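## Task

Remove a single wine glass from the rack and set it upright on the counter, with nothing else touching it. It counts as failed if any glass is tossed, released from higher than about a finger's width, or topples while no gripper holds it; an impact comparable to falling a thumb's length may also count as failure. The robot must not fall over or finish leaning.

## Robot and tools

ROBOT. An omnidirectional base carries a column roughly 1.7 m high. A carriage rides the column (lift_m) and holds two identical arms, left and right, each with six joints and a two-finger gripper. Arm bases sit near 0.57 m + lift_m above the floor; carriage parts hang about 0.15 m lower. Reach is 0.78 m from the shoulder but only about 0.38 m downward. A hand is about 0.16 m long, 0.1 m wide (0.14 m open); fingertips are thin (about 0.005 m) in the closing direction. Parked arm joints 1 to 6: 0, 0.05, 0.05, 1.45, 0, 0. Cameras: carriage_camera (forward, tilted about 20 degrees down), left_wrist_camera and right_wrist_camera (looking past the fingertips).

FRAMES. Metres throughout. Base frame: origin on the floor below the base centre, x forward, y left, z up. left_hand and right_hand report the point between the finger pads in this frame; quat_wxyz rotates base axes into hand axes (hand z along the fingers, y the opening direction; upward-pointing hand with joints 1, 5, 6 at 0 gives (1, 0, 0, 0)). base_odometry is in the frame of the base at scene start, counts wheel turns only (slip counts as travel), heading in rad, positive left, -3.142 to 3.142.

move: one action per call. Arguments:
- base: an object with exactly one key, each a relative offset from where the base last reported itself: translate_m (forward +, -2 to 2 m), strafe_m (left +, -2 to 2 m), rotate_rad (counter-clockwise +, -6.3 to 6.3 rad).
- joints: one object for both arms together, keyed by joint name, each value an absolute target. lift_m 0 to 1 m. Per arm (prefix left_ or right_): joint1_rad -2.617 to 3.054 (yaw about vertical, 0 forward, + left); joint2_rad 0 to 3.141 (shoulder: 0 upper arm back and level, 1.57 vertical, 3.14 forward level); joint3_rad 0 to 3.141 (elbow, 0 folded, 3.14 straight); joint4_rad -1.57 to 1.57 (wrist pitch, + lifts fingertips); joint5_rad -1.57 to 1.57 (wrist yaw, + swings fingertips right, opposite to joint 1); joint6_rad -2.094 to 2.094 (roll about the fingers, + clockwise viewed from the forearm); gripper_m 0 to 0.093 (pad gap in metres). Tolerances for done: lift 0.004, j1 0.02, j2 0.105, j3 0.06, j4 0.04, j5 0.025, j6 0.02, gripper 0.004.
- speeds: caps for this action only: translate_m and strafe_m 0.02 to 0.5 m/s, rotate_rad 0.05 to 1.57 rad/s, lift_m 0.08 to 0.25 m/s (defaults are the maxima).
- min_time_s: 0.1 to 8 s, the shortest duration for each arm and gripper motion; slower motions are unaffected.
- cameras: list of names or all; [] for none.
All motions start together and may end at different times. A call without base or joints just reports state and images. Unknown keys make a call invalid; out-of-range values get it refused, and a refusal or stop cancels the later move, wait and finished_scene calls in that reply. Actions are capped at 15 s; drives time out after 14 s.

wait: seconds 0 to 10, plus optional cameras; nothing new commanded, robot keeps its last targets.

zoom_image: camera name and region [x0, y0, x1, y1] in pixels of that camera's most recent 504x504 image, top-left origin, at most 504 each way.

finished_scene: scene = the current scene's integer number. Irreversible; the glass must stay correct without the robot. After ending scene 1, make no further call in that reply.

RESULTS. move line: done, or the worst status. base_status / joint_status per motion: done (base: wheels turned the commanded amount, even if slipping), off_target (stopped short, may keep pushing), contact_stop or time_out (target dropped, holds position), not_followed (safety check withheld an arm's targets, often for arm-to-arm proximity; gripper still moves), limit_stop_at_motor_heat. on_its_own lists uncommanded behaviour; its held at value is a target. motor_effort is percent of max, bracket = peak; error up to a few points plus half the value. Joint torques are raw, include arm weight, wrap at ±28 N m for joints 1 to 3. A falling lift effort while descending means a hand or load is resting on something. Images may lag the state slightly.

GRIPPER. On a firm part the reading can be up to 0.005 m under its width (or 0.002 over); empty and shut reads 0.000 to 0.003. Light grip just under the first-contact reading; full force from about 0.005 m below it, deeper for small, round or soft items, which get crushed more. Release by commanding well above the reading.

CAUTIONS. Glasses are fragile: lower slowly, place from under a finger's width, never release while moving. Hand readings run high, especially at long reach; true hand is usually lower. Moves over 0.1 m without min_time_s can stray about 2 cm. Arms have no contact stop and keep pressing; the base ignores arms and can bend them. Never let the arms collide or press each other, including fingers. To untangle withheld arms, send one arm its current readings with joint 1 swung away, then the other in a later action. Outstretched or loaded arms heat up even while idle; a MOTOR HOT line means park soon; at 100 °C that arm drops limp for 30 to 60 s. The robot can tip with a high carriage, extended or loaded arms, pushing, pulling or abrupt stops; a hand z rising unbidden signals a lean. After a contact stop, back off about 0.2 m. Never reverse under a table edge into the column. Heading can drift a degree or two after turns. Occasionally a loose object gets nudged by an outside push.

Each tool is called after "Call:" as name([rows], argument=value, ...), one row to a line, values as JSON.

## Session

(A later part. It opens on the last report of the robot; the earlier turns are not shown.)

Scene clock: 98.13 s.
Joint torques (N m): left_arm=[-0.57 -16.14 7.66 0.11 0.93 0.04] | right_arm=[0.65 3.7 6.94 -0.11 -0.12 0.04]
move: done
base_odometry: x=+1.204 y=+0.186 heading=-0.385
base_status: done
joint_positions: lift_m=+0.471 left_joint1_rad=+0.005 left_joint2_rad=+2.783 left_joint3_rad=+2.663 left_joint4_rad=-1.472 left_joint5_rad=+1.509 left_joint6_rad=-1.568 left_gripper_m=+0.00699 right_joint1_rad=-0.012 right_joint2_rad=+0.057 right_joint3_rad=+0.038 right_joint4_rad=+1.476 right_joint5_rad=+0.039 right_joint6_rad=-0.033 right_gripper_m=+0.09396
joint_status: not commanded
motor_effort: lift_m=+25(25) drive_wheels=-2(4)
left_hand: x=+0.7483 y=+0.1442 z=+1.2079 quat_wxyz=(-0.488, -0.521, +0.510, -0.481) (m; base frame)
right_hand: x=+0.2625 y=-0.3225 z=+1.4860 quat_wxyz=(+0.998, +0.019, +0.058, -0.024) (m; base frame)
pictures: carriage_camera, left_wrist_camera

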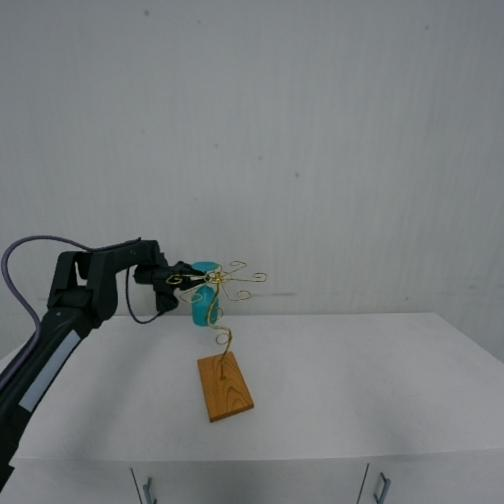

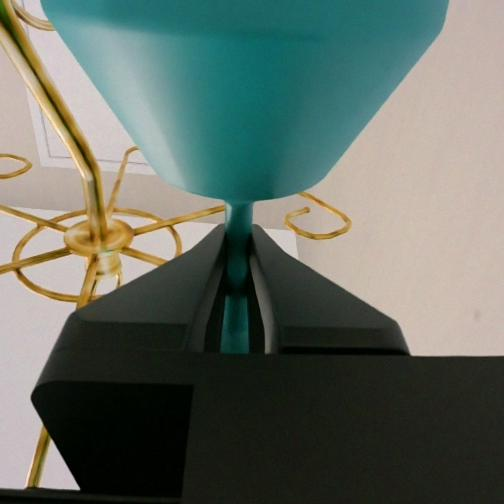

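Call:
move(joints={"lift_m": 0.478}, speeds={"lift_m": 0.1}, cameras=["left_wrist_camera"])

Call:
zoom_image(camera="left_wrist_camera", region=[0, 100, 340, 380])

Scene clock: 108.73 s.
Joint torques (N m): left_arm=[-0.58 -16.24 7.64 0.18 1.06 0.03] | right_arm=[0.69 3.62 6.76 -0.15 -0.12 0.04]
move: done
MOTOR HOT: joint 2 (shoulder) of the left arm reports 75 °C; the controller stops that arm at 100 °C. To cool a motor, set the load down, stop pushing, or move to a pose that needs little force.
base_odometry: x=+1.204 y=+0.186 heading=-0.385
base_status: not commanded
joint_positions: lift_m=+0.478 left_joint1_rad=+0.005 left_joint2_rad=+2.784 left_joint3_rad=+2.663 left_joint4_rad=-1.473 left_joint5_rad=+1.501 left_joint6_rad=-1.568 left_gripper_m=+0.00699 right_joint1_rad=-0.012 right_joint2_rad=+0.057 right_joint3_rad=+0.038 right_joint4_rad=+1.476 right_joint5_rad=+0.039 right_joint6_rad=-0.033 right_gripper_m=+0.09396
joint_status: all done
motor_effort: lift_m=+24(28) drive_wheels=-2(2)
left_hand: x=+0.7482 y=+0.1443 z=+1.2126 quat_wxyz=(-0.487, -0.523, +0.511, -0.478) (m; base frame)
right_hand: x=+0.2625 y=-0.3225 z=+1.4930 quat_wxyz=(+0.998, +0.019, +0.058, -0.024) (m; base frame)
pictures: left_wrist_camera

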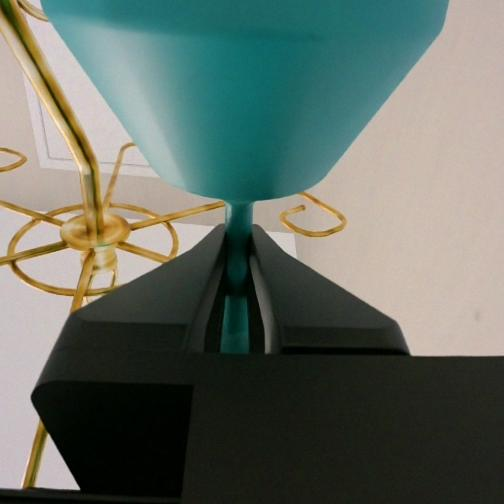

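Scaled by 1.482 from the camera's 504x504 image, which has a finer 720x720 frame.

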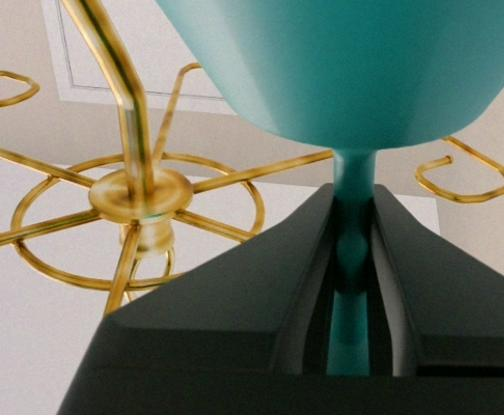

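Call:
move(base={"translate_m": -0.012}, speeds={"translate_m": 0.04}, cameras=["carriage_camera", "left_wrist_camera"])

Call:
zoom_image(camera="carriage_camera", region=[150, 230, 280, 330])

Scene clock: 110.90 s.
Joint torques (N m): left_arm=[-0.57 -16.34 7.71 0.18 1 0.05] | right_arm=[0.61 3.7 6.79 -0.14 -0.11 0.04]
move: done
MOTOR HOT: still on. Joint 2 (shoulder) of the left arm reports 75 °C.
base_odometry: x=+1.193 y=+0.191 heading=-0.385
base_status: done
joint_positions: lift_m=+0.478 left_joint1_rad=+0.005 left_joint2_rad=+2.784 left_joint3_rad=+2.663 left_joint4_rad=-1.474 left_joint5_rad=+1.511 left_joint6_rad=-1.569 left_gripper_m=+0.00699 right_joint1_rad=-0.012 right_joint2_rad=+0.057 right_joint3_rad=+0.038 right_joint4_rad=+1.476 right_joint5_rad=+0.039 right_joint6_rad=-0.033 right_gripper_m=+0.09396
joint_status: not commanded
motor_effort: lift_m=+24(25) drive_wheels=-1(5)
left_hand: x=+0.7482 y=+0.1441 z=+1.2144 quat_wxyz=(-0.490, -0.521, +0.508, -0.480) (m; base frame)
right_hand: x=+0.2625 y=-0.3225 z=+1.4930 quat_wxyz=(+0.998, +0.019, +0.058, -0.024) (m; base frame)
pictures: carriage_camera, left_wrist_camera

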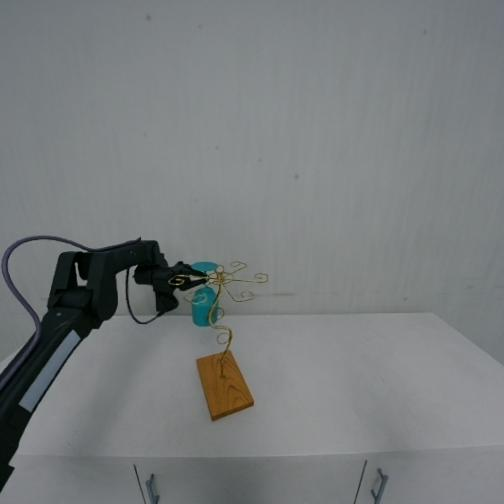

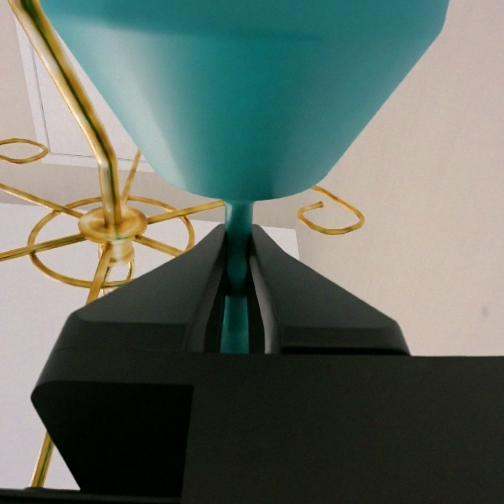

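Scaled by 3.877 from the camera's 504x504 image, which has a finer 720x720 frame.

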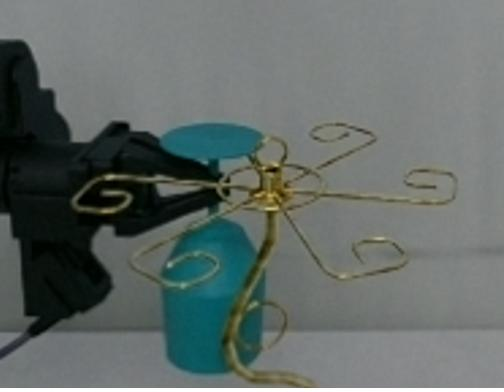

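Call:
move(base={"translate_m": -0.02}, speeds={"translate_m": 0.04}, cameras=["carriage_camera", "left_wrist_camera"])

Call:
zoom_image(camera="carriage_camera", region=[150, 230, 280, 330])

Scene clock: 114.50 s.
Joint torques (N m): left_arm=[-0.69 -16.32 7.61 0.21 0.88 0.02] | right_arm=[0.64 3.7 6.89 -0.15 -0.12 0.05]
move: done
MOTOR HOT: still on. Joint 2 (shoulder) of the left arm reports 77 °C.
base_odometry: x=+1.174 y=+0.198 heading=-0.385
base_status: done
joint_positions: lift_m=+0.478 left_joint1_rad=+0.005 left_joint2_rad=+2.784 left_joint3_rad=+2.663 left_joint4_rad=-1.473 left_joint5_rad=+1.517 left_joint6_rad=-1.569 left_gripper_m=+0.00699 right_joint1_rad=-0.012 right_joint2_rad=+0.057 right_joint3_rad=+0.038 right_joint4_rad=+1.475 right_joint5_rad=+0.039 right_joint6_rad=-0.033 right_gripper_m=+0.09396
joint_status: not commanded
motor_effort: lift_m=+24(25) drive_wheels=-1(6)
left_hand: x=+0.7483 y=+0.1441 z=+1.2154 quat_wxyz=(-0.491, -0.520, +0.507, -0.482) (m; base frame)
right_hand: x=+0.2626 y=-0.3225 z=+1.4930 quat_wxyz=(+0.998, +0.019, +0.058, -0.024) (m; base frame)
pictures: carriage_camera, left_wrist_camera

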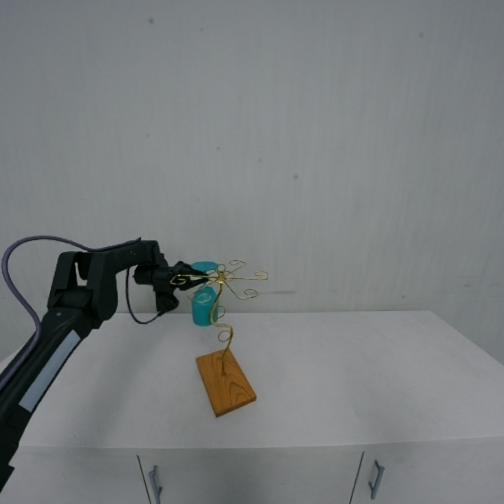

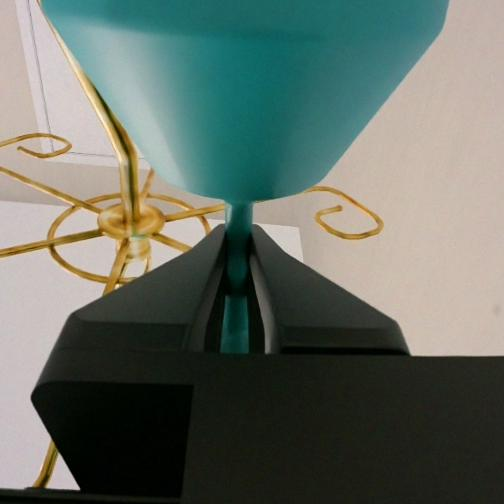

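Scaled by 3.877 from the camera's 504x504 image, which has a finer 720x720 frame.

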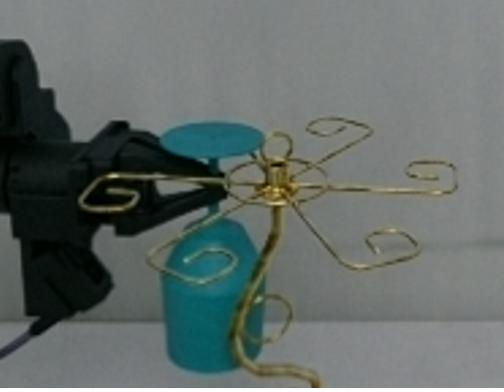

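Call:
move(base={"translate_m": -0.014}, speeds={"translate_m": 0.04}, cameras=[])

Call:
move(joints={"lift_m": 0.484}, speeds={"lift_m": 0.1}, cameras=["carriage_camera", "left_wrist_camera"])

Call:
zoom_image(camera="carriage_camera", region=[150, 230, 280, 330])

Scene clock: 128.73 s.
Joint torques (N m): left_arm=[-0.75 -16.14 7.69 0.21 0.94 0.04] | right_arm=[0.68 3.75 6.78 -0.13 -0.13 0.05]
move: done
MOTOR HOT: still on. Joint 2 (shoulder) of the left arm reports 81 °C.
base_odometry: x=+1.161 y=+0.203 heading=-0.385
base_status: done
joint_positions: lift_m=+0.478 left_joint1_rad=+0.005 left_joint2_rad=+2.784 left_joint3_rad=+2.663 left_joint4_rad=-1.475 left_joint5_rad=+1.516 left_joint6_rad=-1.569 left_gripper_m=+0.00699 right_joint1_rad=-0.012 right_joint2_rad=+0.057 right_joint3_rad=+0.038 right_joint4_rad=+1.476 right_joint5_rad=+0.039 right_joint6_rad=-0.033 right_gripper_m=+0.09396
joint_status: not commanded
motor_effort: lift_m=+25(25) drive_wheels=-1(6)
left_hand: x=+0.7482 y=+0.1441 z=+1.2153 quat_wxyz=(-0.491, -0.520, +0.506, -0.481) (m; base frame)
right_hand: x=+0.2625 y=-0.3225 z=+1.4930 quat_wxyz=(+0.998, +0.019, +0.058, -0.024) (m; base frame)
pictures: none
No camera images: "cameras" was empty.

Scene clock: 129.23 s.
Joint torques (N m): left_arm=[-0.79 -16.53 7.82 0.22 0.97 0.04] | right_arm=[0.66 3.73 6.82 -0.12 -0.11 0.04]
move: done
MOTOR HOT: still on. Joint 2 (shoulder) of the left arm reports 81 °C.
base_odometry: x=+1.161 y=+0.203 heading=-0.385
base_status: not commanded
joint_positions: lift_m=+0.484 left_joint1_rad=+0.005 left_joint2_rad=+2.784 left_joint3_rad=+2.663 left_joint4_rad=-1.475 left_joint5_rad=+1.506 left_joint6_rad=-1.569 left_gripper_m=+0.00699 right_joint1_rad=-0.012 right_joint2_rad=+0.057 right_joint3_rad=+0.038 right_joint4_rad=+1.475 right_joint5_rad=+0.039 right_joint6_rad=-0.033 right_gripper_m=+0.09396
joint_status: all done
motor_effort: lift_m=+24(28) drive_wheels=-2(3)
left_hand: x=+0.7482 y=+0.1444 z=+1.2195 quat_wxyz=(-0.489, -0.523, +0.509, -0.479) (m; base frame)
right_hand: x=+0.2626 y=-0.3225 z=+1.4990 quat_wxyz=(+0.998, +0.019, +0.058, -0.024) (m; base frame)
pictures: carriage_camera, left_wrist_camera

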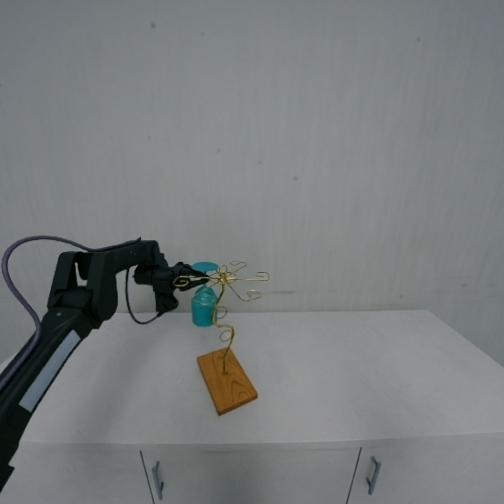

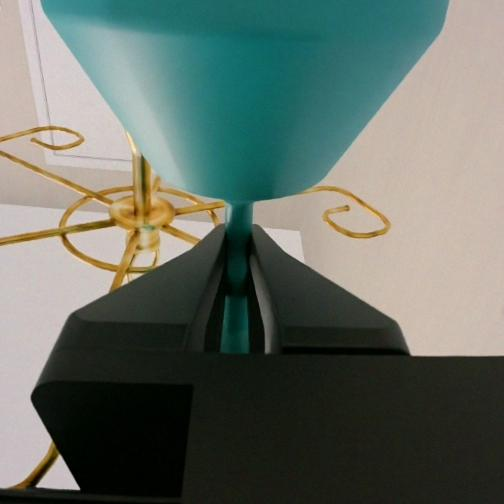

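Scaled by 3.877 from the camera's 504x504 image, which has a finer 720x720 frame.

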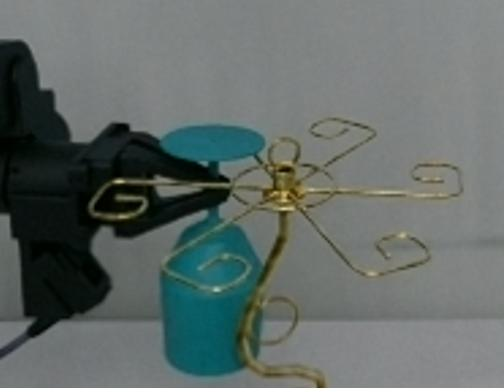

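Call:
move(base={"strafe_m": 0.022}, speeds={"strafe_m": 0.05}, cameras=["left_wrist_camera"])

Call:
move(base={"translate_m": -0.014}, speeds={"translate_m": 0.05}, cameras=["carriage_camera", "left_wrist_camera"])

Call:
zoom_image(camera="carriage_camera", region=[150, 230, 280, 330])

Scene clock: 132.93 s.
Joint torques (N m): left_arm=[-0.23 -16.24 7.79 0.17 0.73 0.01] | right_arm=[0.65 3.66 6.9 -0.12 -0.13 0.05]
move: done
MOTOR HOT: still on. Joint 2 (shoulder) of the left arm reports 81 °C.
base_odometry: x=+1.170 y=+0.224 heading=-0.385
base_status: done
joint_positions: lift_m=+0.484 left_joint1_rad=+0.002 left_joint2_rad=+2.784 left_joint3_rad=+2.663 left_joint4_rad=-1.475 left_joint5_rad=+1.533 left_joint6_rad=-1.569 left_gripper_m=+0.00697 right_joint1_rad=-0.012 right_joint2_rad=+0.057 right_joint3_rad=+0.038 right_joint4_rad=+1.475 right_joint5_rad=+0.039 right_joint6_rad=-0.033 right_gripper_m=+0.09396
joint_status: not commanded
motor_effort: lift_m=+24(25) drive_wheels=-2(4)
left_hand: x=+0.7477 y=+0.1424 z=+1.2241 quat_wxyz=(-0.496, -0.516, +0.503, -0.485) (m; base frame)
right_hand: x=+0.2626 y=-0.3225 z=+1.4990 quat_wxyz=(+0.998, +0.019, +0.058, -0.024) (m; base frame)
pictures: left_wrist_camera

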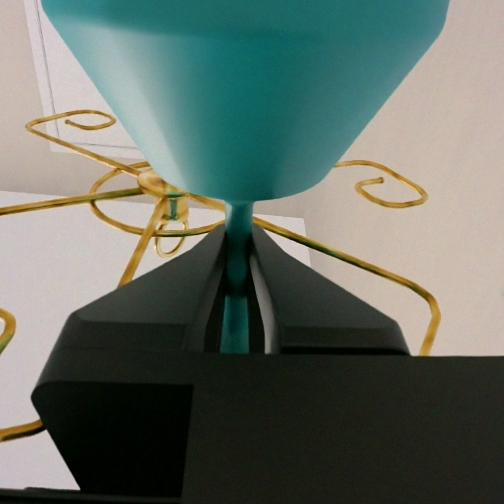

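Scene clock: 133.70 s.
Joint torques (N m): left_arm=[-0.49 -16.29 7.72 0.22 0.73 -0.01] | right_arm=[0.65 3.73 6.99 -0.12 -0.12 0.03]
move: done
MOTOR HOT: still on. Joint 2 (shoulder) of the left arm reports 82 °C.
base_odometry: x=+1.157 y=+0.229 heading=-0.385
base_status: done
joint_positions: lift_m=+0.484 left_joint1_rad=+0.002 left_joint2_rad=+2.784 left_joint3_rad=+2.663 left_joint4_rad=-1.475 left_joint5_rad=+1.534 left_joint6_rad=-1.569 left_gripper_m=+0.00697 right_joint1_rad=-0.012 right_joint2_rad=+0.057 right_joint3_rad=+0.038 right_joint4_rad=+1.475 right_joint5_rad=+0.039 right_joint6_rad=-0.033 right_gripper_m=+0.09396
joint_status: not commanded
motor_effort: lift_m=+24(24) drive_wheels=-2(4)
left_hand: x=+0.7477 y=+0.1424 z=+1.2242 quat_wxyz=(-0.496, -0.515, +0.503, -0.485) (m; base frame)
right_hand: x=+0.2626 y=-0.3225 z=+1.4990 quat_wxyz=(+0.998, +0.019, +0.058, -0.024) (m; base frame)
pictures: carriage_camera, left_wrist_camera

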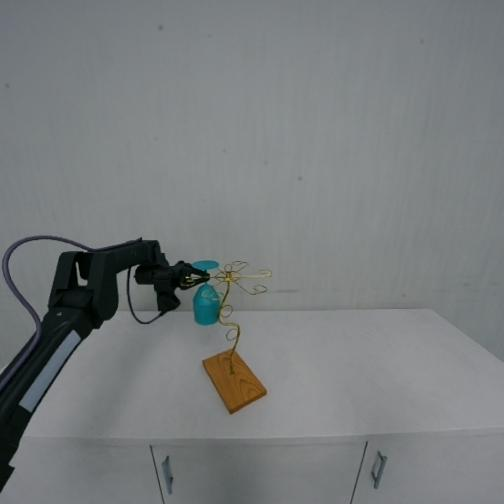

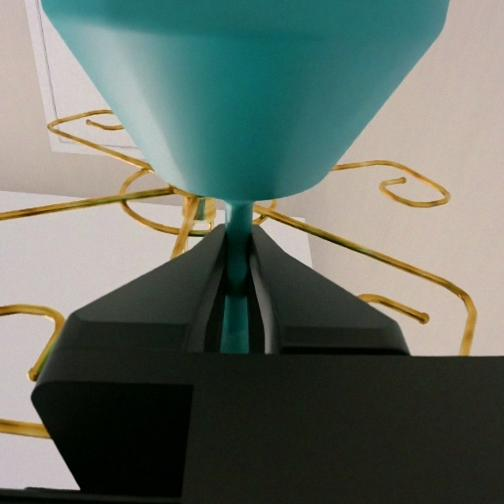

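Scaled by 3.877 from the camera's 504x504 image, which has a finer 720x720 frame.

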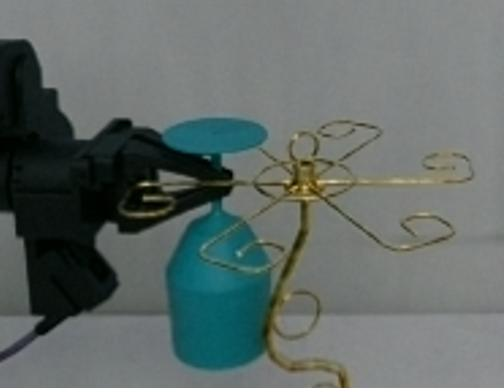

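Call:
move(base={"strafe_m": 0.05}, speeds={"strafe_m": 0.06}, cameras=["left_wrist_camera"])

Call:
move(base={"strafe_m": 0.08}, speeds={"strafe_m": 0.08}, cameras=["carriage_camera", "left_wrist_camera"])

Scene clock: 137.47 s.
Joint torques (N m): left_arm=[-0.49 -16.2 7.71 0.23 0.72 0.04] | right_arm=[0.72 3.7 6.98 -0.12 -0.12 0.04]
move: done
MOTOR HOT: still on. Joint 2 (shoulder) of the left arm reports 82 °C.
base_odometry: x=+1.175 y=+0.275 heading=-0.385
base_status: done
joint_positions: lift_m=+0.484 left_joint1_rad=+0.002 left_joint2_rad=+2.784 left_joint3_rad=+2.663 left_joint4_rad=-1.475 left_joint5_rad=+1.534 left_joint6_rad=-1.569 left_gripper_m=+0.00697 right_joint1_rad=-0.012 right_joint2_rad=+0.057 right_joint3_rad=+0.038 right_joint4_rad=+1.475 right_joint5_rad=+0.039 right_joint6_rad=-0.033 right_gripper_m=+0.09396
joint_status: not commanded
motor_effort: lift_m=+24(25) drive_wheels=-3(6)
left_hand: x=+0.7477 y=+0.1426 z=+1.2242 quat_wxyz=(-0.496, -0.516, +0.503, -0.485) (m; base frame)
right_hand: x=+0.2626 y=-0.3225 z=+1.4990 quat_wxyz=(+0.998, +0.019, +0.058, -0.024) (m; base frame)
pictures: left_wrist_camera

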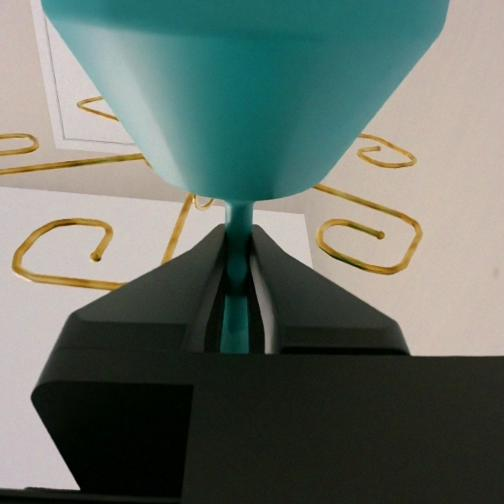

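Scene clock: 139.20 s.
Joint torques (N m): left_arm=[-0.32 -16.25 7.76 0.21 0.74 0.02] | right_arm=[0.61 3.71 6.93 -0.19 -0.13 0.06]
move: done
MOTOR HOT: still on. Joint 2 (shoulder) of the left arm reports 82 °C.
base_odometry: x=+1.205 y=+0.349 heading=-0.385
base_status: done
joint_positions: lift_m=+0.484 left_joint1_rad=+0.002 left_joint2_rad=+2.784 left_joint3_rad=+2.663 left_joint4_rad=-1.475 left_joint5_rad=+1.534 left_joint6_rad=-1.569 left_gripper_m=+0.00697 right_joint1_rad=-0.012 right_joint2_rad=+0.057 right_joint3_rad=+0.038 right_joint4_rad=+1.475 right_joint5_rad=+0.039 right_joint6_rad=-0.033 right_gripper_m=+0.09396
joint_status: not commanded
motor_effort: lift_m=+24(25) drive_wheels=+0(7)
left_hand: x=+0.7478 y=+0.1428 z=+1.2243 quat_wxyz=(-0.496, -0.516, +0.503, -0.485) (m; base frame)
right_hand: x=+0.2626 y=-0.3225 z=+1.4990 quat_wxyz=(+0.998, +0.019, +0.058, -0.024) (m; base frame)
pictures: carriage_camera, left_wrist_camera

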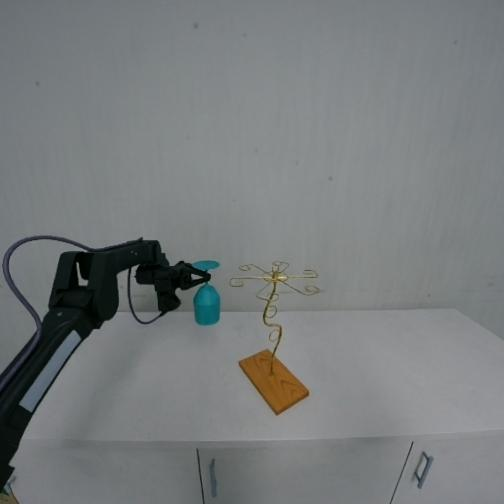

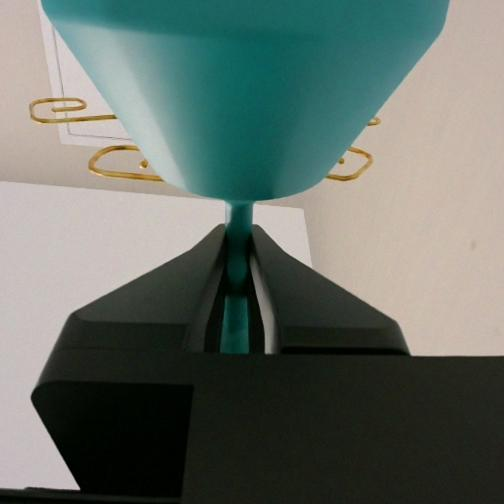

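Call:
move(joints={"left_joint2_rad": 1.85, "left_joint3_rad": 1.33, "left_joint4_rad": 0.75, "left_joint5_rad": 1.57, "left_joint6_rad": -0.19}, min_time_s=3, cameras=["carriage_camera", "left_wrist_camera"])

Scene clock: 144.27 s.
Joint torques (N m): left_arm=[-0.49 -13.94 6.91 1.32 -0.04 0.15] | right_arm=[0.55 3.79 6.93 -0.11 -0.12 0.05]
move: done
MOTOR HOT: still on. Joint 2 (shoulder) of the left arm reports 84 °C.
base_odometry: x=+1.205 y=+0.350 heading=-0.385
base_status: not commanded
joint_positions: lift_m=+0.484 left_joint1_rad=+0.002 left_joint2_rad=+1.892 left_joint3_rad=+1.338 left_joint4_rad=+0.735 left_joint5_rad=+1.544 left_joint6_rad=-0.201 left_gripper_m=+0.00699 right_joint1_rad=-0.012 right_joint2_rad=+0.057 right_joint3_rad=+0.038 right_joint4_rad=+1.475 right_joint5_rad=+0.039 right_joint6_rad=-0.033 right_gripper_m=+0.09396
joint_status: all done
joint sent to its limit — left_joint5_rad, upper limit.
motor_effort: lift_m=+24(25) drive_wheels=-2(3)
left_hand: x=+0.6526 y=+0.1425 z=+1.3695 quat_wxyz=(+0.503, +0.487, +0.511, -0.499) (m; base frame)
right_hand: x=+0.2626 y=-0.3225 z=+1.4990 quat_wxyz=(+0.998, +0.019, +0.058, -0.024) (m; base frame)
pictures: carriage_camera, left_wrist_camera

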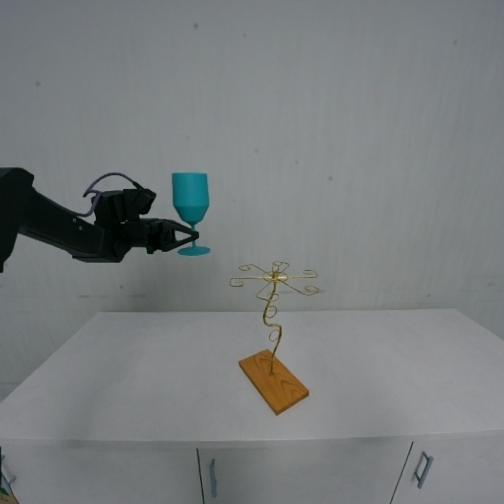

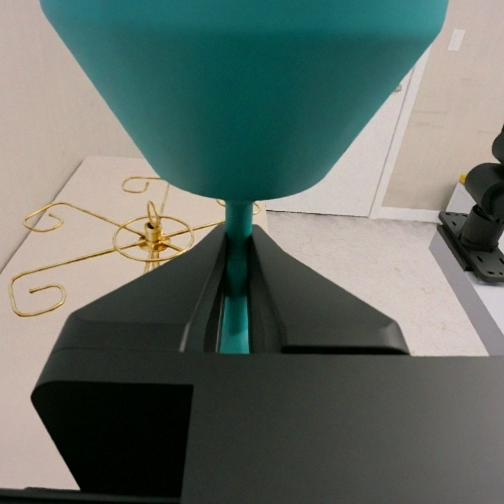

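Call:
move(base={"strafe_m": 0.12}, joints={"lift_m": 0.075, "left_joint4_rad": 0.77}, speeds={"strafe_m": 0.1, "lift_m": 0.25}, cameras=["carriage_camera"])

Call:
zoom_image(camera="carriage_camera", region=[100, 150, 300, 350])

Scene clock: 147.80 s.
Joint torques (N m): left_arm=[-0.31 -11.95 7.38 1.27 -0.04 0.14] | right_arm=[0.62 3.66 6.91 -0.11 -0.13 0.05]
move: done
MOTOR HOT: still on. Joint 2 (shoulder) of the left arm reports 82 °C.
base_odometry: x=+1.250 y=+0.461 heading=-0.384
base_status: done
joint_positions: lift_m=+0.075 left_joint1_rad=+0.000 left_joint2_rad=+1.873 left_joint3_rad=+1.330 left_joint4_rad=+0.762 left_joint5_rad=+1.547 left_joint6_rad=-0.199 left_gripper_m=+0.00699 right_joint1_rad=-0.012 right_joint2_rad=+0.057 right_joint3_rad=+0.038 right_joint4_rad=+1.475 right_joint5_rad=+0.039 right_joint6_rad=-0.033 right_gripper_m=+0.09396
joint_status: all done
motor_effort: lift_m=+20(21) drive_wheels=-2(6)
left_hand: x=+0.6474 y=+0.1417 z=+0.9679 quat_wxyz=(+0.512, +0.498, +0.500, -0.490) (m; base frame)
right_hand: x=+0.2626 y=-0.3225 z=+1.0905 quat_wxyz=(+0.998, +0.019, +0.058, -0.024) (m; base frame)
pictures: carriage_camera

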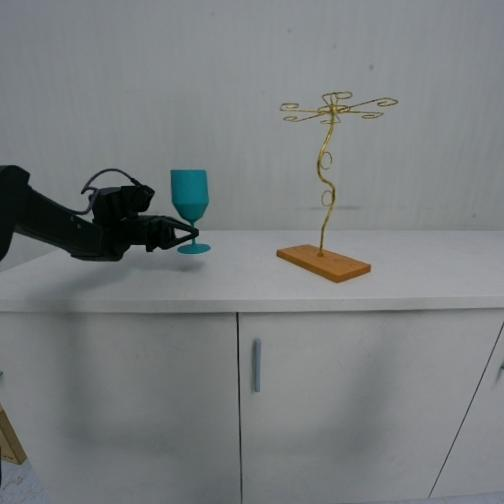

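Scaled by 2.520 from the camera's 504x504 image, which has a finer 720x720 frame.

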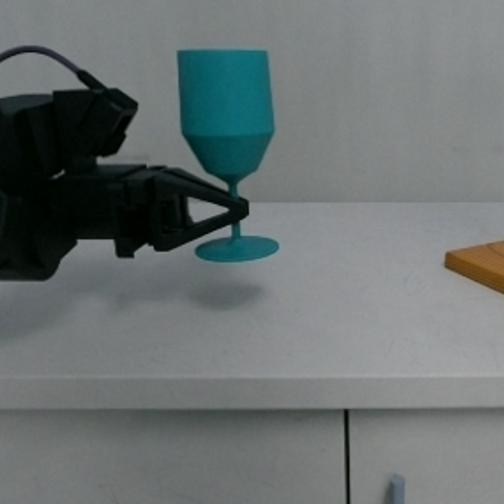

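Call:
move(joints={"lift_m": 0.045, "left_joint4_rad": 0.728, "left_joint6_rad": -0.152}, speeds={"lift_m": 0.1}, cameras=["carriage_camera"])

Call:
zoom_image(camera="carriage_camera", region=[60, 180, 240, 330])

Scene clock: 152.00 s.
Joint torques (N m): left_arm=[-0.27 -12 7.58 1.19 -0.07 0.13] | right_arm=[0.62 3.69 6.74 -0.12 -0.12 0.03]
move: done
MOTOR HOT: still on. Joint 2 (shoulder) of the left arm reports 80 °C.
base_odometry: x=+1.250 y=+0.461 heading=-0.384
base_status: not commanded
joint_positions: lift_m=+0.045 left_joint1_rad=+0.000 left_joint2_rad=+1.871 left_joint3_rad=+1.330 left_joint4_rad=+0.729 left_joint5_rad=+1.547 left_joint6_rad=-0.162 left_gripper_m=+0.00699 right_joint1_rad=-0.012 right_joint2_rad=+0.057 right_joint3_rad=+0.038 right_joint4_rad=+1.475 right_joint5_rad=+0.039 right_joint6_rad=-0.033 right_gripper_m=+0.09396
joint_status: all done
motor_effort: lift_m=+21(21) drive_wheels=-2(2)
left_hand: x=+0.6475 y=+0.1417 z=+0.9359 quat_wxyz=(+0.513, +0.499, +0.498, -0.488) (m; base frame)
right_hand: x=+0.2626 y=-0.3225 z=+1.0604 quat_wxyz=(+0.998, +0.019, +0.058, -0.024) (m; base frame)
pictures: carriage_camera

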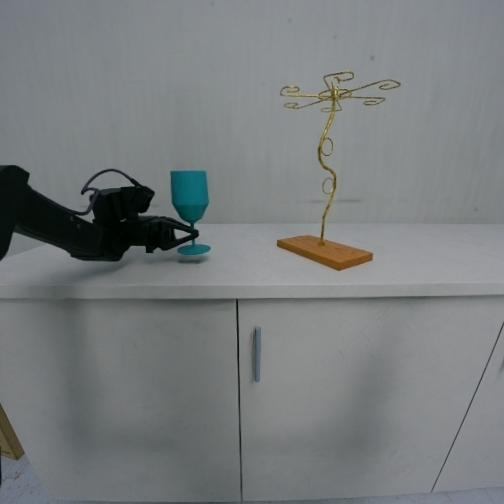

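Scaled by 2.800 from the camera's 504x504 image, which has a finer 720x720 frame.

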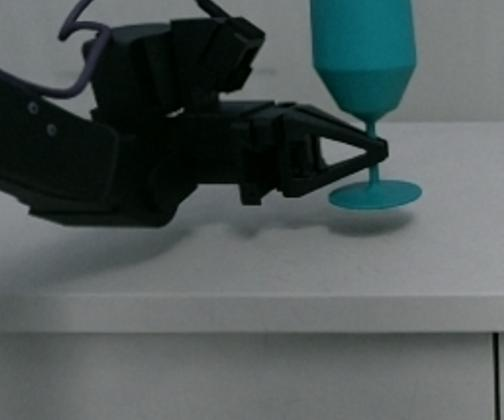

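Call:
move(joints={"lift_m": 0.2}, speeds={"lift_m": 0.2}, cameras=[])

Call:
move(joints={"left_joint2_rad": 1.35, "left_joint3_rad": 0.75, "left_joint4_rad": 0.54, "left_joint5_rad": 0, "left_joint6_rad": 0}, min_time_s=3.5, cameras=["carriage_camera", "left_wrist_camera"])

Scene clock: 159.87 s.
Joint torques (N m): left_arm=[-0.49 -11.86 7.87 1.24 -0.02 0.14] | right_arm=[0.72 3.63 6.87 -0.17 -0.13 0.05]
move: done
MOTOR HOT: still on. Joint 2 (shoulder) of the left arm reports 77 °C.
base_odometry: x=+1.250 y=+0.461 heading=-0.384
base_status: not commanded
joint_positions: lift_m=+0.200 left_joint1_rad=+0.000 left_joint2_rad=+1.871 left_joint3_rad=+1.329 left_joint4_rad=+0.727 left_joint5_rad=+1.547 left_joint6_rad=-0.161 left_gripper_m=+0.00699 right_joint1_rad=-0.012 right_joint2_rad=+0.057 right_joint3_rad=+0.038 right_joint4_rad=+1.475 right_joint5_rad=+0.039 right_joint6_rad=-0.033 right_gripper_m=+0.09396
joint_status: all done
motor_effort: lift_m=+24(29) drive_wheels=-2(2)
left_hand: x=+0.6474 y=+0.1417 z=+1.0903 quat_wxyz=(+0.513, +0.499, +0.499, -0.489) (m; base frame)
right_hand: x=+0.2626 y=-0.3225 z=+1.2151 quat_wxyz=(+0.998, +0.019, +0.058, -0.024) (m; base frame)
pictures: none
No camera images: "cameras" was empty.

Scene clock: 163.67 s.
Joint torques (N m): left_arm=[-0.39 -8.58 7.57 1.99 -0.11 0.12] | right_arm=[0.61 3.73 6.9 -0.11 -0.12 0.03]
move: done
MOTOR HOT: still on. Joint 2 (shoulder) of the left arm reports 76 °C.
base_odometry: x=+1.250 y=+0.461 heading=-0.384
base_status: not commanded
joint_positions: lift_m=+0.200 left_joint1_rad=+0.000 left_joint2_rad=+1.381 left_joint3_rad=+0.758 left_joint4_rad=+0.536 left_joint5_rad=+0.012 left_joint6_rad=-0.011 left_gripper_m=+0.00699 right_joint1_rad=-0.012 right_joint2_rad=+0.057 right_joint3_rad=+0.038 right_joint4_rad=+1.475 right_joint5_rad=+0.039 right_joint6_rad=-0.033 right_gripper_m=+0.09396
joint_status: all done
motor_effort: lift_m=+24(24) drive_wheels=-1(2)
left_hand: x=+0.6828 y=+0.3135 z=+1.0420 quat_wxyz=(+0.676, +0.000, +0.737, -0.008) (m; base frame)
right_hand: x=+0.2626 y=-0.3225 z=+1.2151 quat_wxyz=(+0.998, +0.019, +0.058, -0.024) (m; base frame)
pictures: carriage_camera, left_wrist_camera

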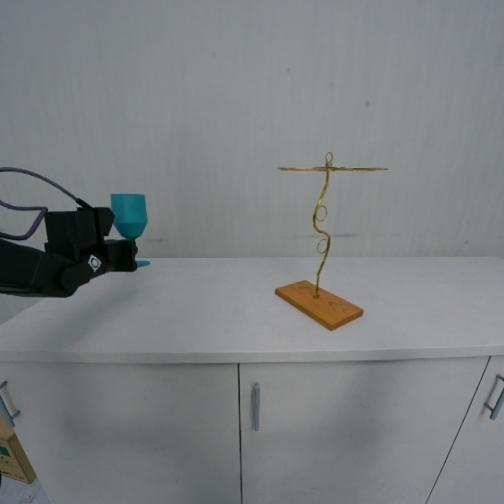

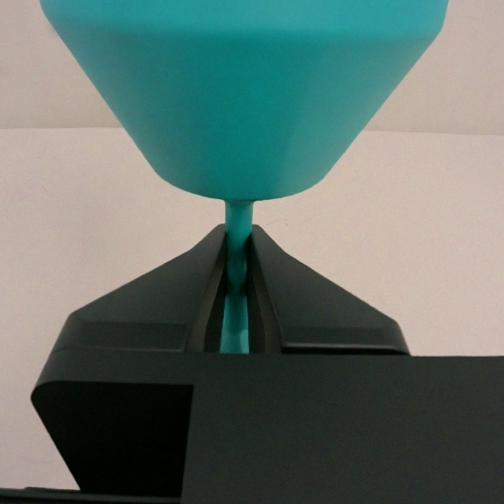

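Call:
move(joints={"lift_m": 0.075, "left_joint4_rad": 0.583}, speeds={"lift_m": 0.15}, cameras=["carriage_camera"])

Call:
zoom_image(camera="carriage_camera", region=[50, 170, 200, 320])

Scene clock: 166.53 s.
Joint torques (N m): left_arm=[-0.35 -7.71 8.46 2.18 -0.13 0.14] | right_arm=[0.68 3.63 6.89 -0.11 -0.12 0.03]
move: done
MOTOR HOT: still on. Joint 2 (shoulder) of the left arm reports 74 °C.
base_odometry: x=+1.250 y=+0.461 heading=-0.384
base_status: not commanded
joint_positions: lift_m=+0.075 left_joint1_rad=+0.000 left_joint2_rad=+1.371 left_joint3_rad=+0.749 left_joint4_rad=+0.560 left_joint5_rad=+0.010 left_joint6_rad=-0.010 left_gripper_m=+0.00699 right_joint1_rad=-0.012 right_joint2_rad=+0.057 right_joint3_rad=+0.038 right_joint4_rad=+1.475 right_joint5_rad=+0.039 right_joint6_rad=-0.033 right_gripper_m=+0.09396
joint_status: all done
motor_effort: lift_m=+21(21) drive_wheels=+0(2)
left_hand: x=+0.6810 y=+0.3138 z=+0.9234 quat_wxyz=(+0.685, +0.000, +0.729, -0.007) (m; base frame)
right_hand: x=+0.2626 y=-0.3225 z=+1.0905 quat_wxyz=(+0.998, +0.019, +0.058, -0.024) (m; base frame)
pictures: carriage_camera

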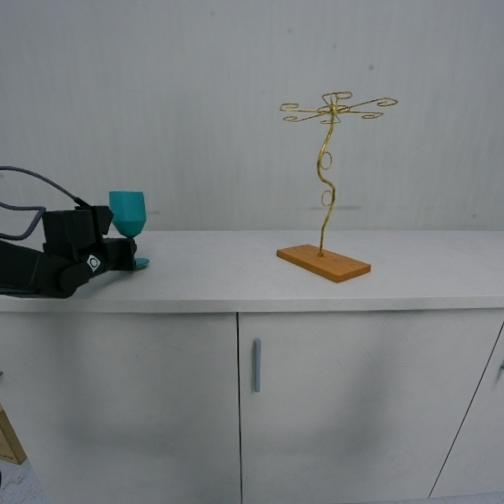

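Scaled by 3.360 from the camera's 504x504 image, which has a finer 720x720 frame.

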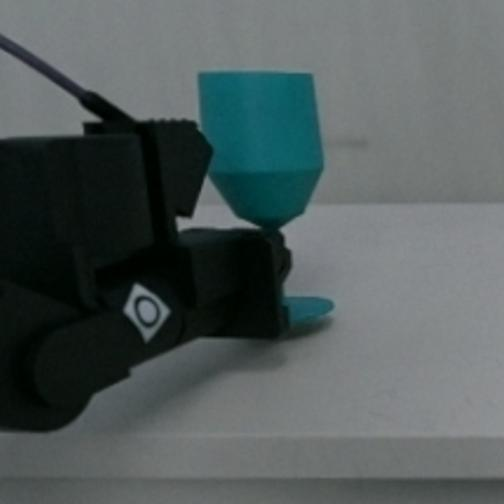

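Call:
move(joints={"lift_m": 0.068}, speeds={"lift_m": 0.08}, cameras=["carriage_camera","left_wrist_camera"])

Call:
move(joints={"lift_m": 0.063}, speeds={"lift_m": 0.08}, cameras=["carriage_camera"])

Scene clock: 174.77 s.
Joint torques (N m): left_arm=[-0.4 -7.31 8.65 2.13 -0.13 0.11] | right_arm=[0.62 3.63 6.98 -0.1 -0.12 0.06]
move: done
MOTOR HOT: cleared for the motors of the left arm.
base_odometry: x=+1.250 y=+0.461 heading=-0.384
base_status: not commanded
joint_positions: lift_m=+0.068 left_joint1_rad=+0.000 left_joint2_rad=+1.371 left_joint3_rad=+0.749 left_joint4_rad=+0.562 left_joint5_rad=+0.010 left_joint6_rad=-0.010 left_gripper_m=+0.00699 right_joint1_rad=-0.012 right_joint2_rad=+0.057 right_joint3_rad=+0.038 right_joint4_rad=+1.475 right_joint5_rad=+0.039 right_joint6_rad=-0.033 right_gripper_m=+0.09396
joint_status: all done
motor_effort: lift_m=+20(21) drive_wheels=-2(2)
left_hand: x=+0.6808 y=+0.3138 z=+0.9169 quat_wxyz=(+0.686, +0.000, +0.728, -0.007) (m; base frame)
right_hand: x=+0.2626 y=-0.3225 z=+1.0835 quat_wxyz=(+0.998, +0.019, +0.058, -0.024) (m; base frame)
pictures: carriage_camera, left_wrist_camera

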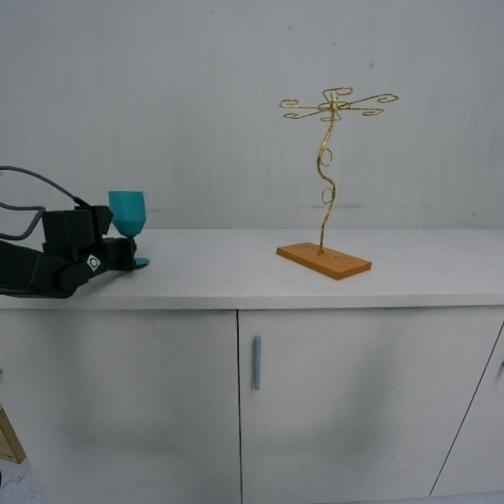

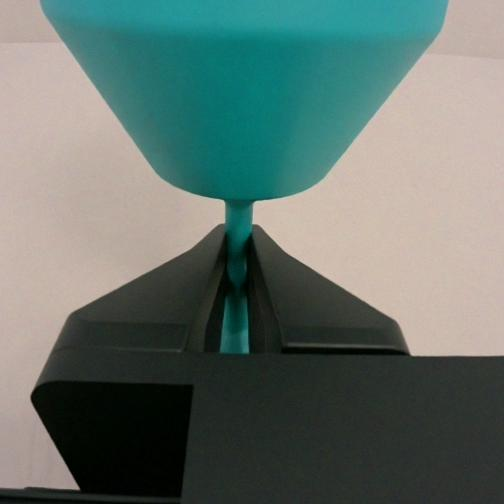

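Scene clock: 175.23 s.
Joint torques (N m): left_arm=[-0.31 -7.36 8.54 2.16 -0.11 0.14] | right_arm=[0.64 3.75 6.91 -0.11 -0.13 0.05]
move: done
base_odometry: x=+1.250 y=+0.461 heading=-0.384
base_status: not commanded
joint_positions: lift_m=+0.063 left_joint1_rad=+0.000 left_joint2_rad=+1.370 left_joint3_rad=+0.749 left_joint4_rad=+0.564 left_joint5_rad=+0.010 left_joint6_rad=-0.010 left_gripper_m=+0.00699 right_joint1_rad=-0.012 right_joint2_rad=+0.057 right_joint3_rad=+0.038 right_joint4_rad=+1.475 right_joint5_rad=+0.039 right_joint6_rad=-0.033 right_gripper_m=+0.09396
joint_status: all done
motor_effort: lift_m=+20(21) drive_wheels=-2(2)
left_hand: x=+0.6807 y=+0.3138 z=+0.9129 quat_wxyz=(+0.687, +0.000, +0.727, -0.007) (m; base frame)
right_hand: x=+0.2626 y=-0.3225 z=+1.0785 quat_wxyz=(+0.998, +0.019, +0.058, -0.024) (m; base frame)
pictures: carriage_camera

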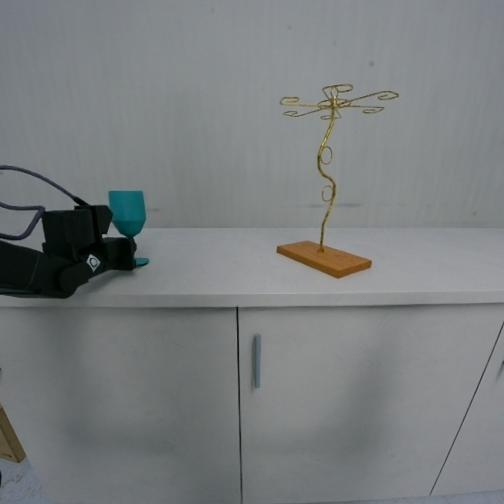

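Call:
move(joints={"lift_m": 0.058}, speeds={"lift_m": 0.08}, cameras=["carriage_camera"])

Call:
zoom_image(camera="carriage_camera", region=[60, 170, 190, 300])

Scene clock: 177.30 s.
Joint torques (N m): left_arm=[-0.36 -7.43 8.42 2.04 -0.11 0.16] | right_arm=[0.66 3.66 6.79 -0.14 -0.13 0.03]
move: done
base_odometry: x=+1.250 y=+0.461 heading=-0.384
base_status: not commanded
joint_positions: lift_m=+0.058 left_joint1_rad=+0.000 left_joint2_rad=+1.369 left_joint3_rad=+0.749 left_joint4_rad=+0.572 left_joint5_rad=+0.010 left_joint6_rad=-0.010 left_gripper_m=+0.00699 right_joint1_rad=-0.012 right_joint2_rad=+0.057 right_joint3_rad=+0.038 right_joint4_rad=+1.476 right_joint5_rad=+0.039 right_joint6_rad=-0.033 right_gripper_m=+0.09396
joint_status: all done
motor_effort: lift_m=+20(21) drive_wheels=-1(2)
left_hand: x=+0.6807 y=+0.3138 z=+0.9102 quat_wxyz=(+0.690, +0.000, +0.724, -0.007) (m; base frame)
right_hand: x=+0.2625 y=-0.3225 z=+1.0735 quat_wxyz=(+0.998, +0.019, +0.058, -0.024) (m; base frame)
pictures: carriage_camera

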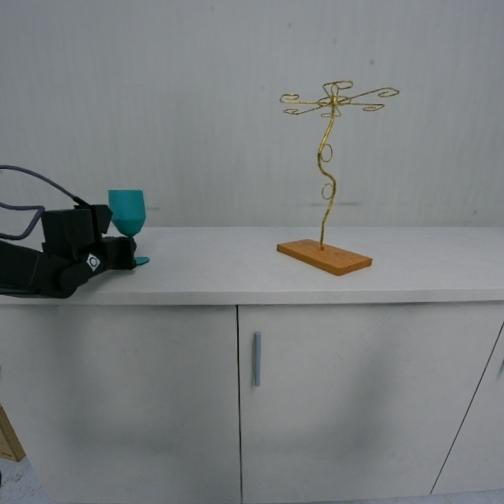

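Scaled by 3.877 from the camera's 504x504 image, which has a finer 720x720 frame.

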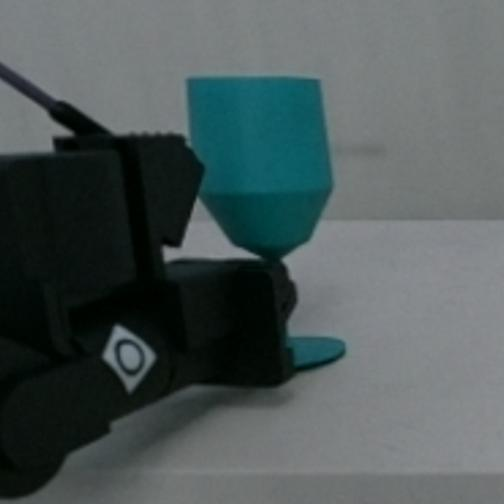

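Call:
move(joints={"lift_m": 0.05, "left_joint4_rad": 0.618}, speeds={"lift_m": 0.08}, min_time_s=0.3, cameras=["carriage_camera"])

Call:
move(joints={"lift_m": 0.046}, speeds={"lift_m": 0.08}, cameras=["carriage_camera", "left_wrist_camera"])

Call:
zoom_image(camera="carriage_camera", region=[60, 170, 190, 300])

Scene clock: 179.27 s.
Joint torques (N m): left_arm=[-0.36 -7.3 8.61 2.16 -0.14 0.15] | right_arm=[0.64 3.74 6.93 -0.1 -0.13 0.04]
move: done
base_odometry: x=+1.250 y=+0.461 heading=-0.384
base_status: not commanded
joint_positions: lift_m=+0.050 left_joint1_rad=+0.000 left_joint2_rad=+1.368 left_joint3_rad=+0.749 left_joint4_rad=+0.598 left_joint5_rad=+0.010 left_joint6_rad=-0.010 left_gripper_m=+0.00699 right_joint1_rad=-0.012 right_joint2_rad=+0.057 right_joint3_rad=+0.038 right_joint4_rad=+1.476 right_joint5_rad=+0.039 right_joint6_rad=-0.033 right_gripper_m=+0.09396
joint_status: all done
motor_effort: lift_m=+20(21) drive_wheels=-1(2)
left_hand: x=+0.6807 y=+0.3138 z=+0.9091 quat_wxyz=(+0.700, +0.000, +0.714, -0.007) (m; base frame)
right_hand: x=+0.2625 y=-0.3225 z=+1.0655 quat_wxyz=(+0.998, +0.019, +0.058, -0.024) (m; base frame)
pictures: carriage_camera

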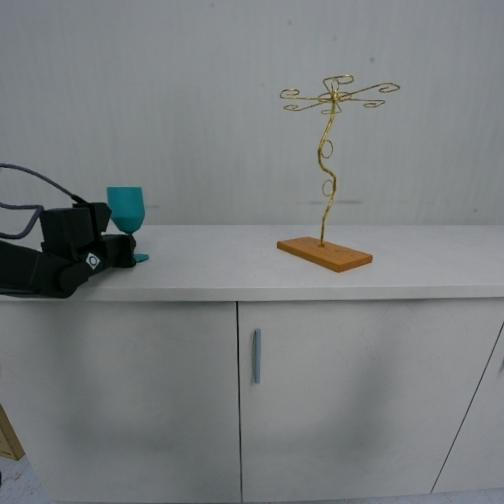

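Scene clock: 179.70 s.
Joint torques (N m): left_arm=[-0.43 -7.23 8.65 2.08 -0.14 0.13] | right_arm=[0.64 3.79 6.99 -0.11 -0.12 0.04]
move: done
base_odometry: x=+1.250 y=+0.461 heading=-0.384
base_status: not commanded
joint_positions: lift_m=+0.046 left_joint1_rad=+0.000 left_joint2_rad=+1.368 left_joint3_rad=+0.749 left_joint4_rad=+0.611 left_joint5_rad=+0.010 left_joint6_rad=-0.010 left_gripper_m=+0.00699 right_joint1_rad=-0.012 right_joint2_rad=+0.057 right_joint3_rad=+0.038 right_joint4_rad=+1.476 right_joint5_rad=+0.039 right_joint6_rad=-0.033 right_gripper_m=+0.09396
joint_status: all done
motor_effort: lift_m=+20(21) drive_wheels=-1(2)
left_hand: x=+0.6807 y=+0.3138 z=+0.9082 quat_wxyz=(+0.704, +0.000, +0.710, -0.007) (m; base frame)
right_hand: x=+0.2625 y=-0.3225 z=+1.0615 quat_wxyz=(+0.998, +0.019, +0.058, -0.024) (m; base frame)
pictures: carriage_camera, left_wrist_camera

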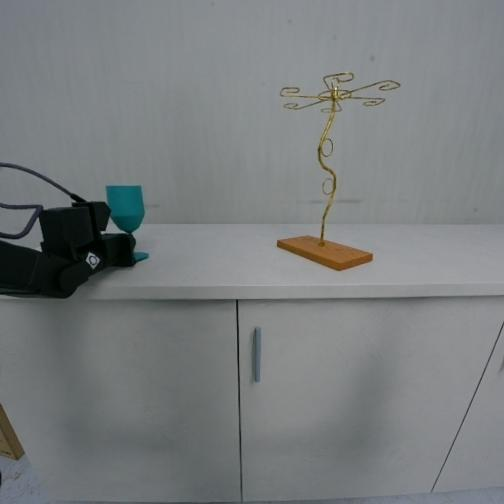

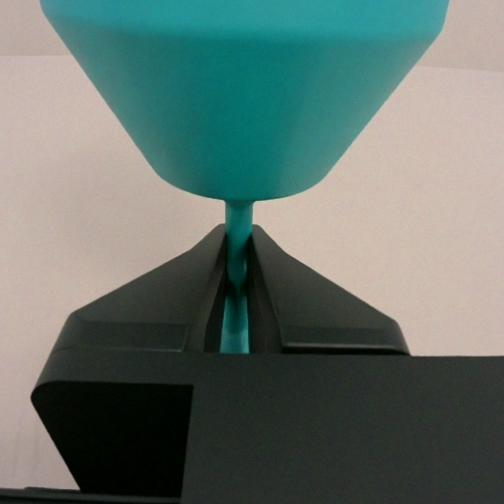

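Scaled by 3.877 from the camera's 504x504 image, which has a finer 720x720 frame.

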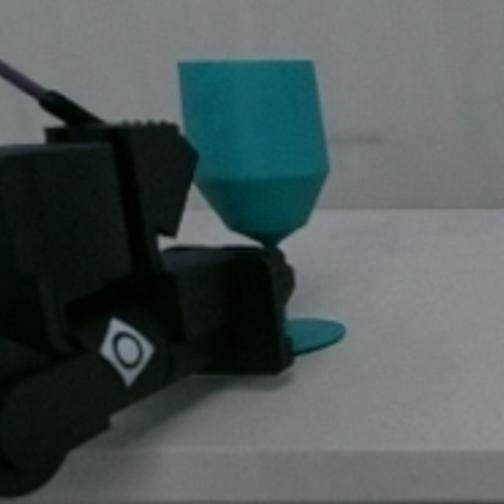

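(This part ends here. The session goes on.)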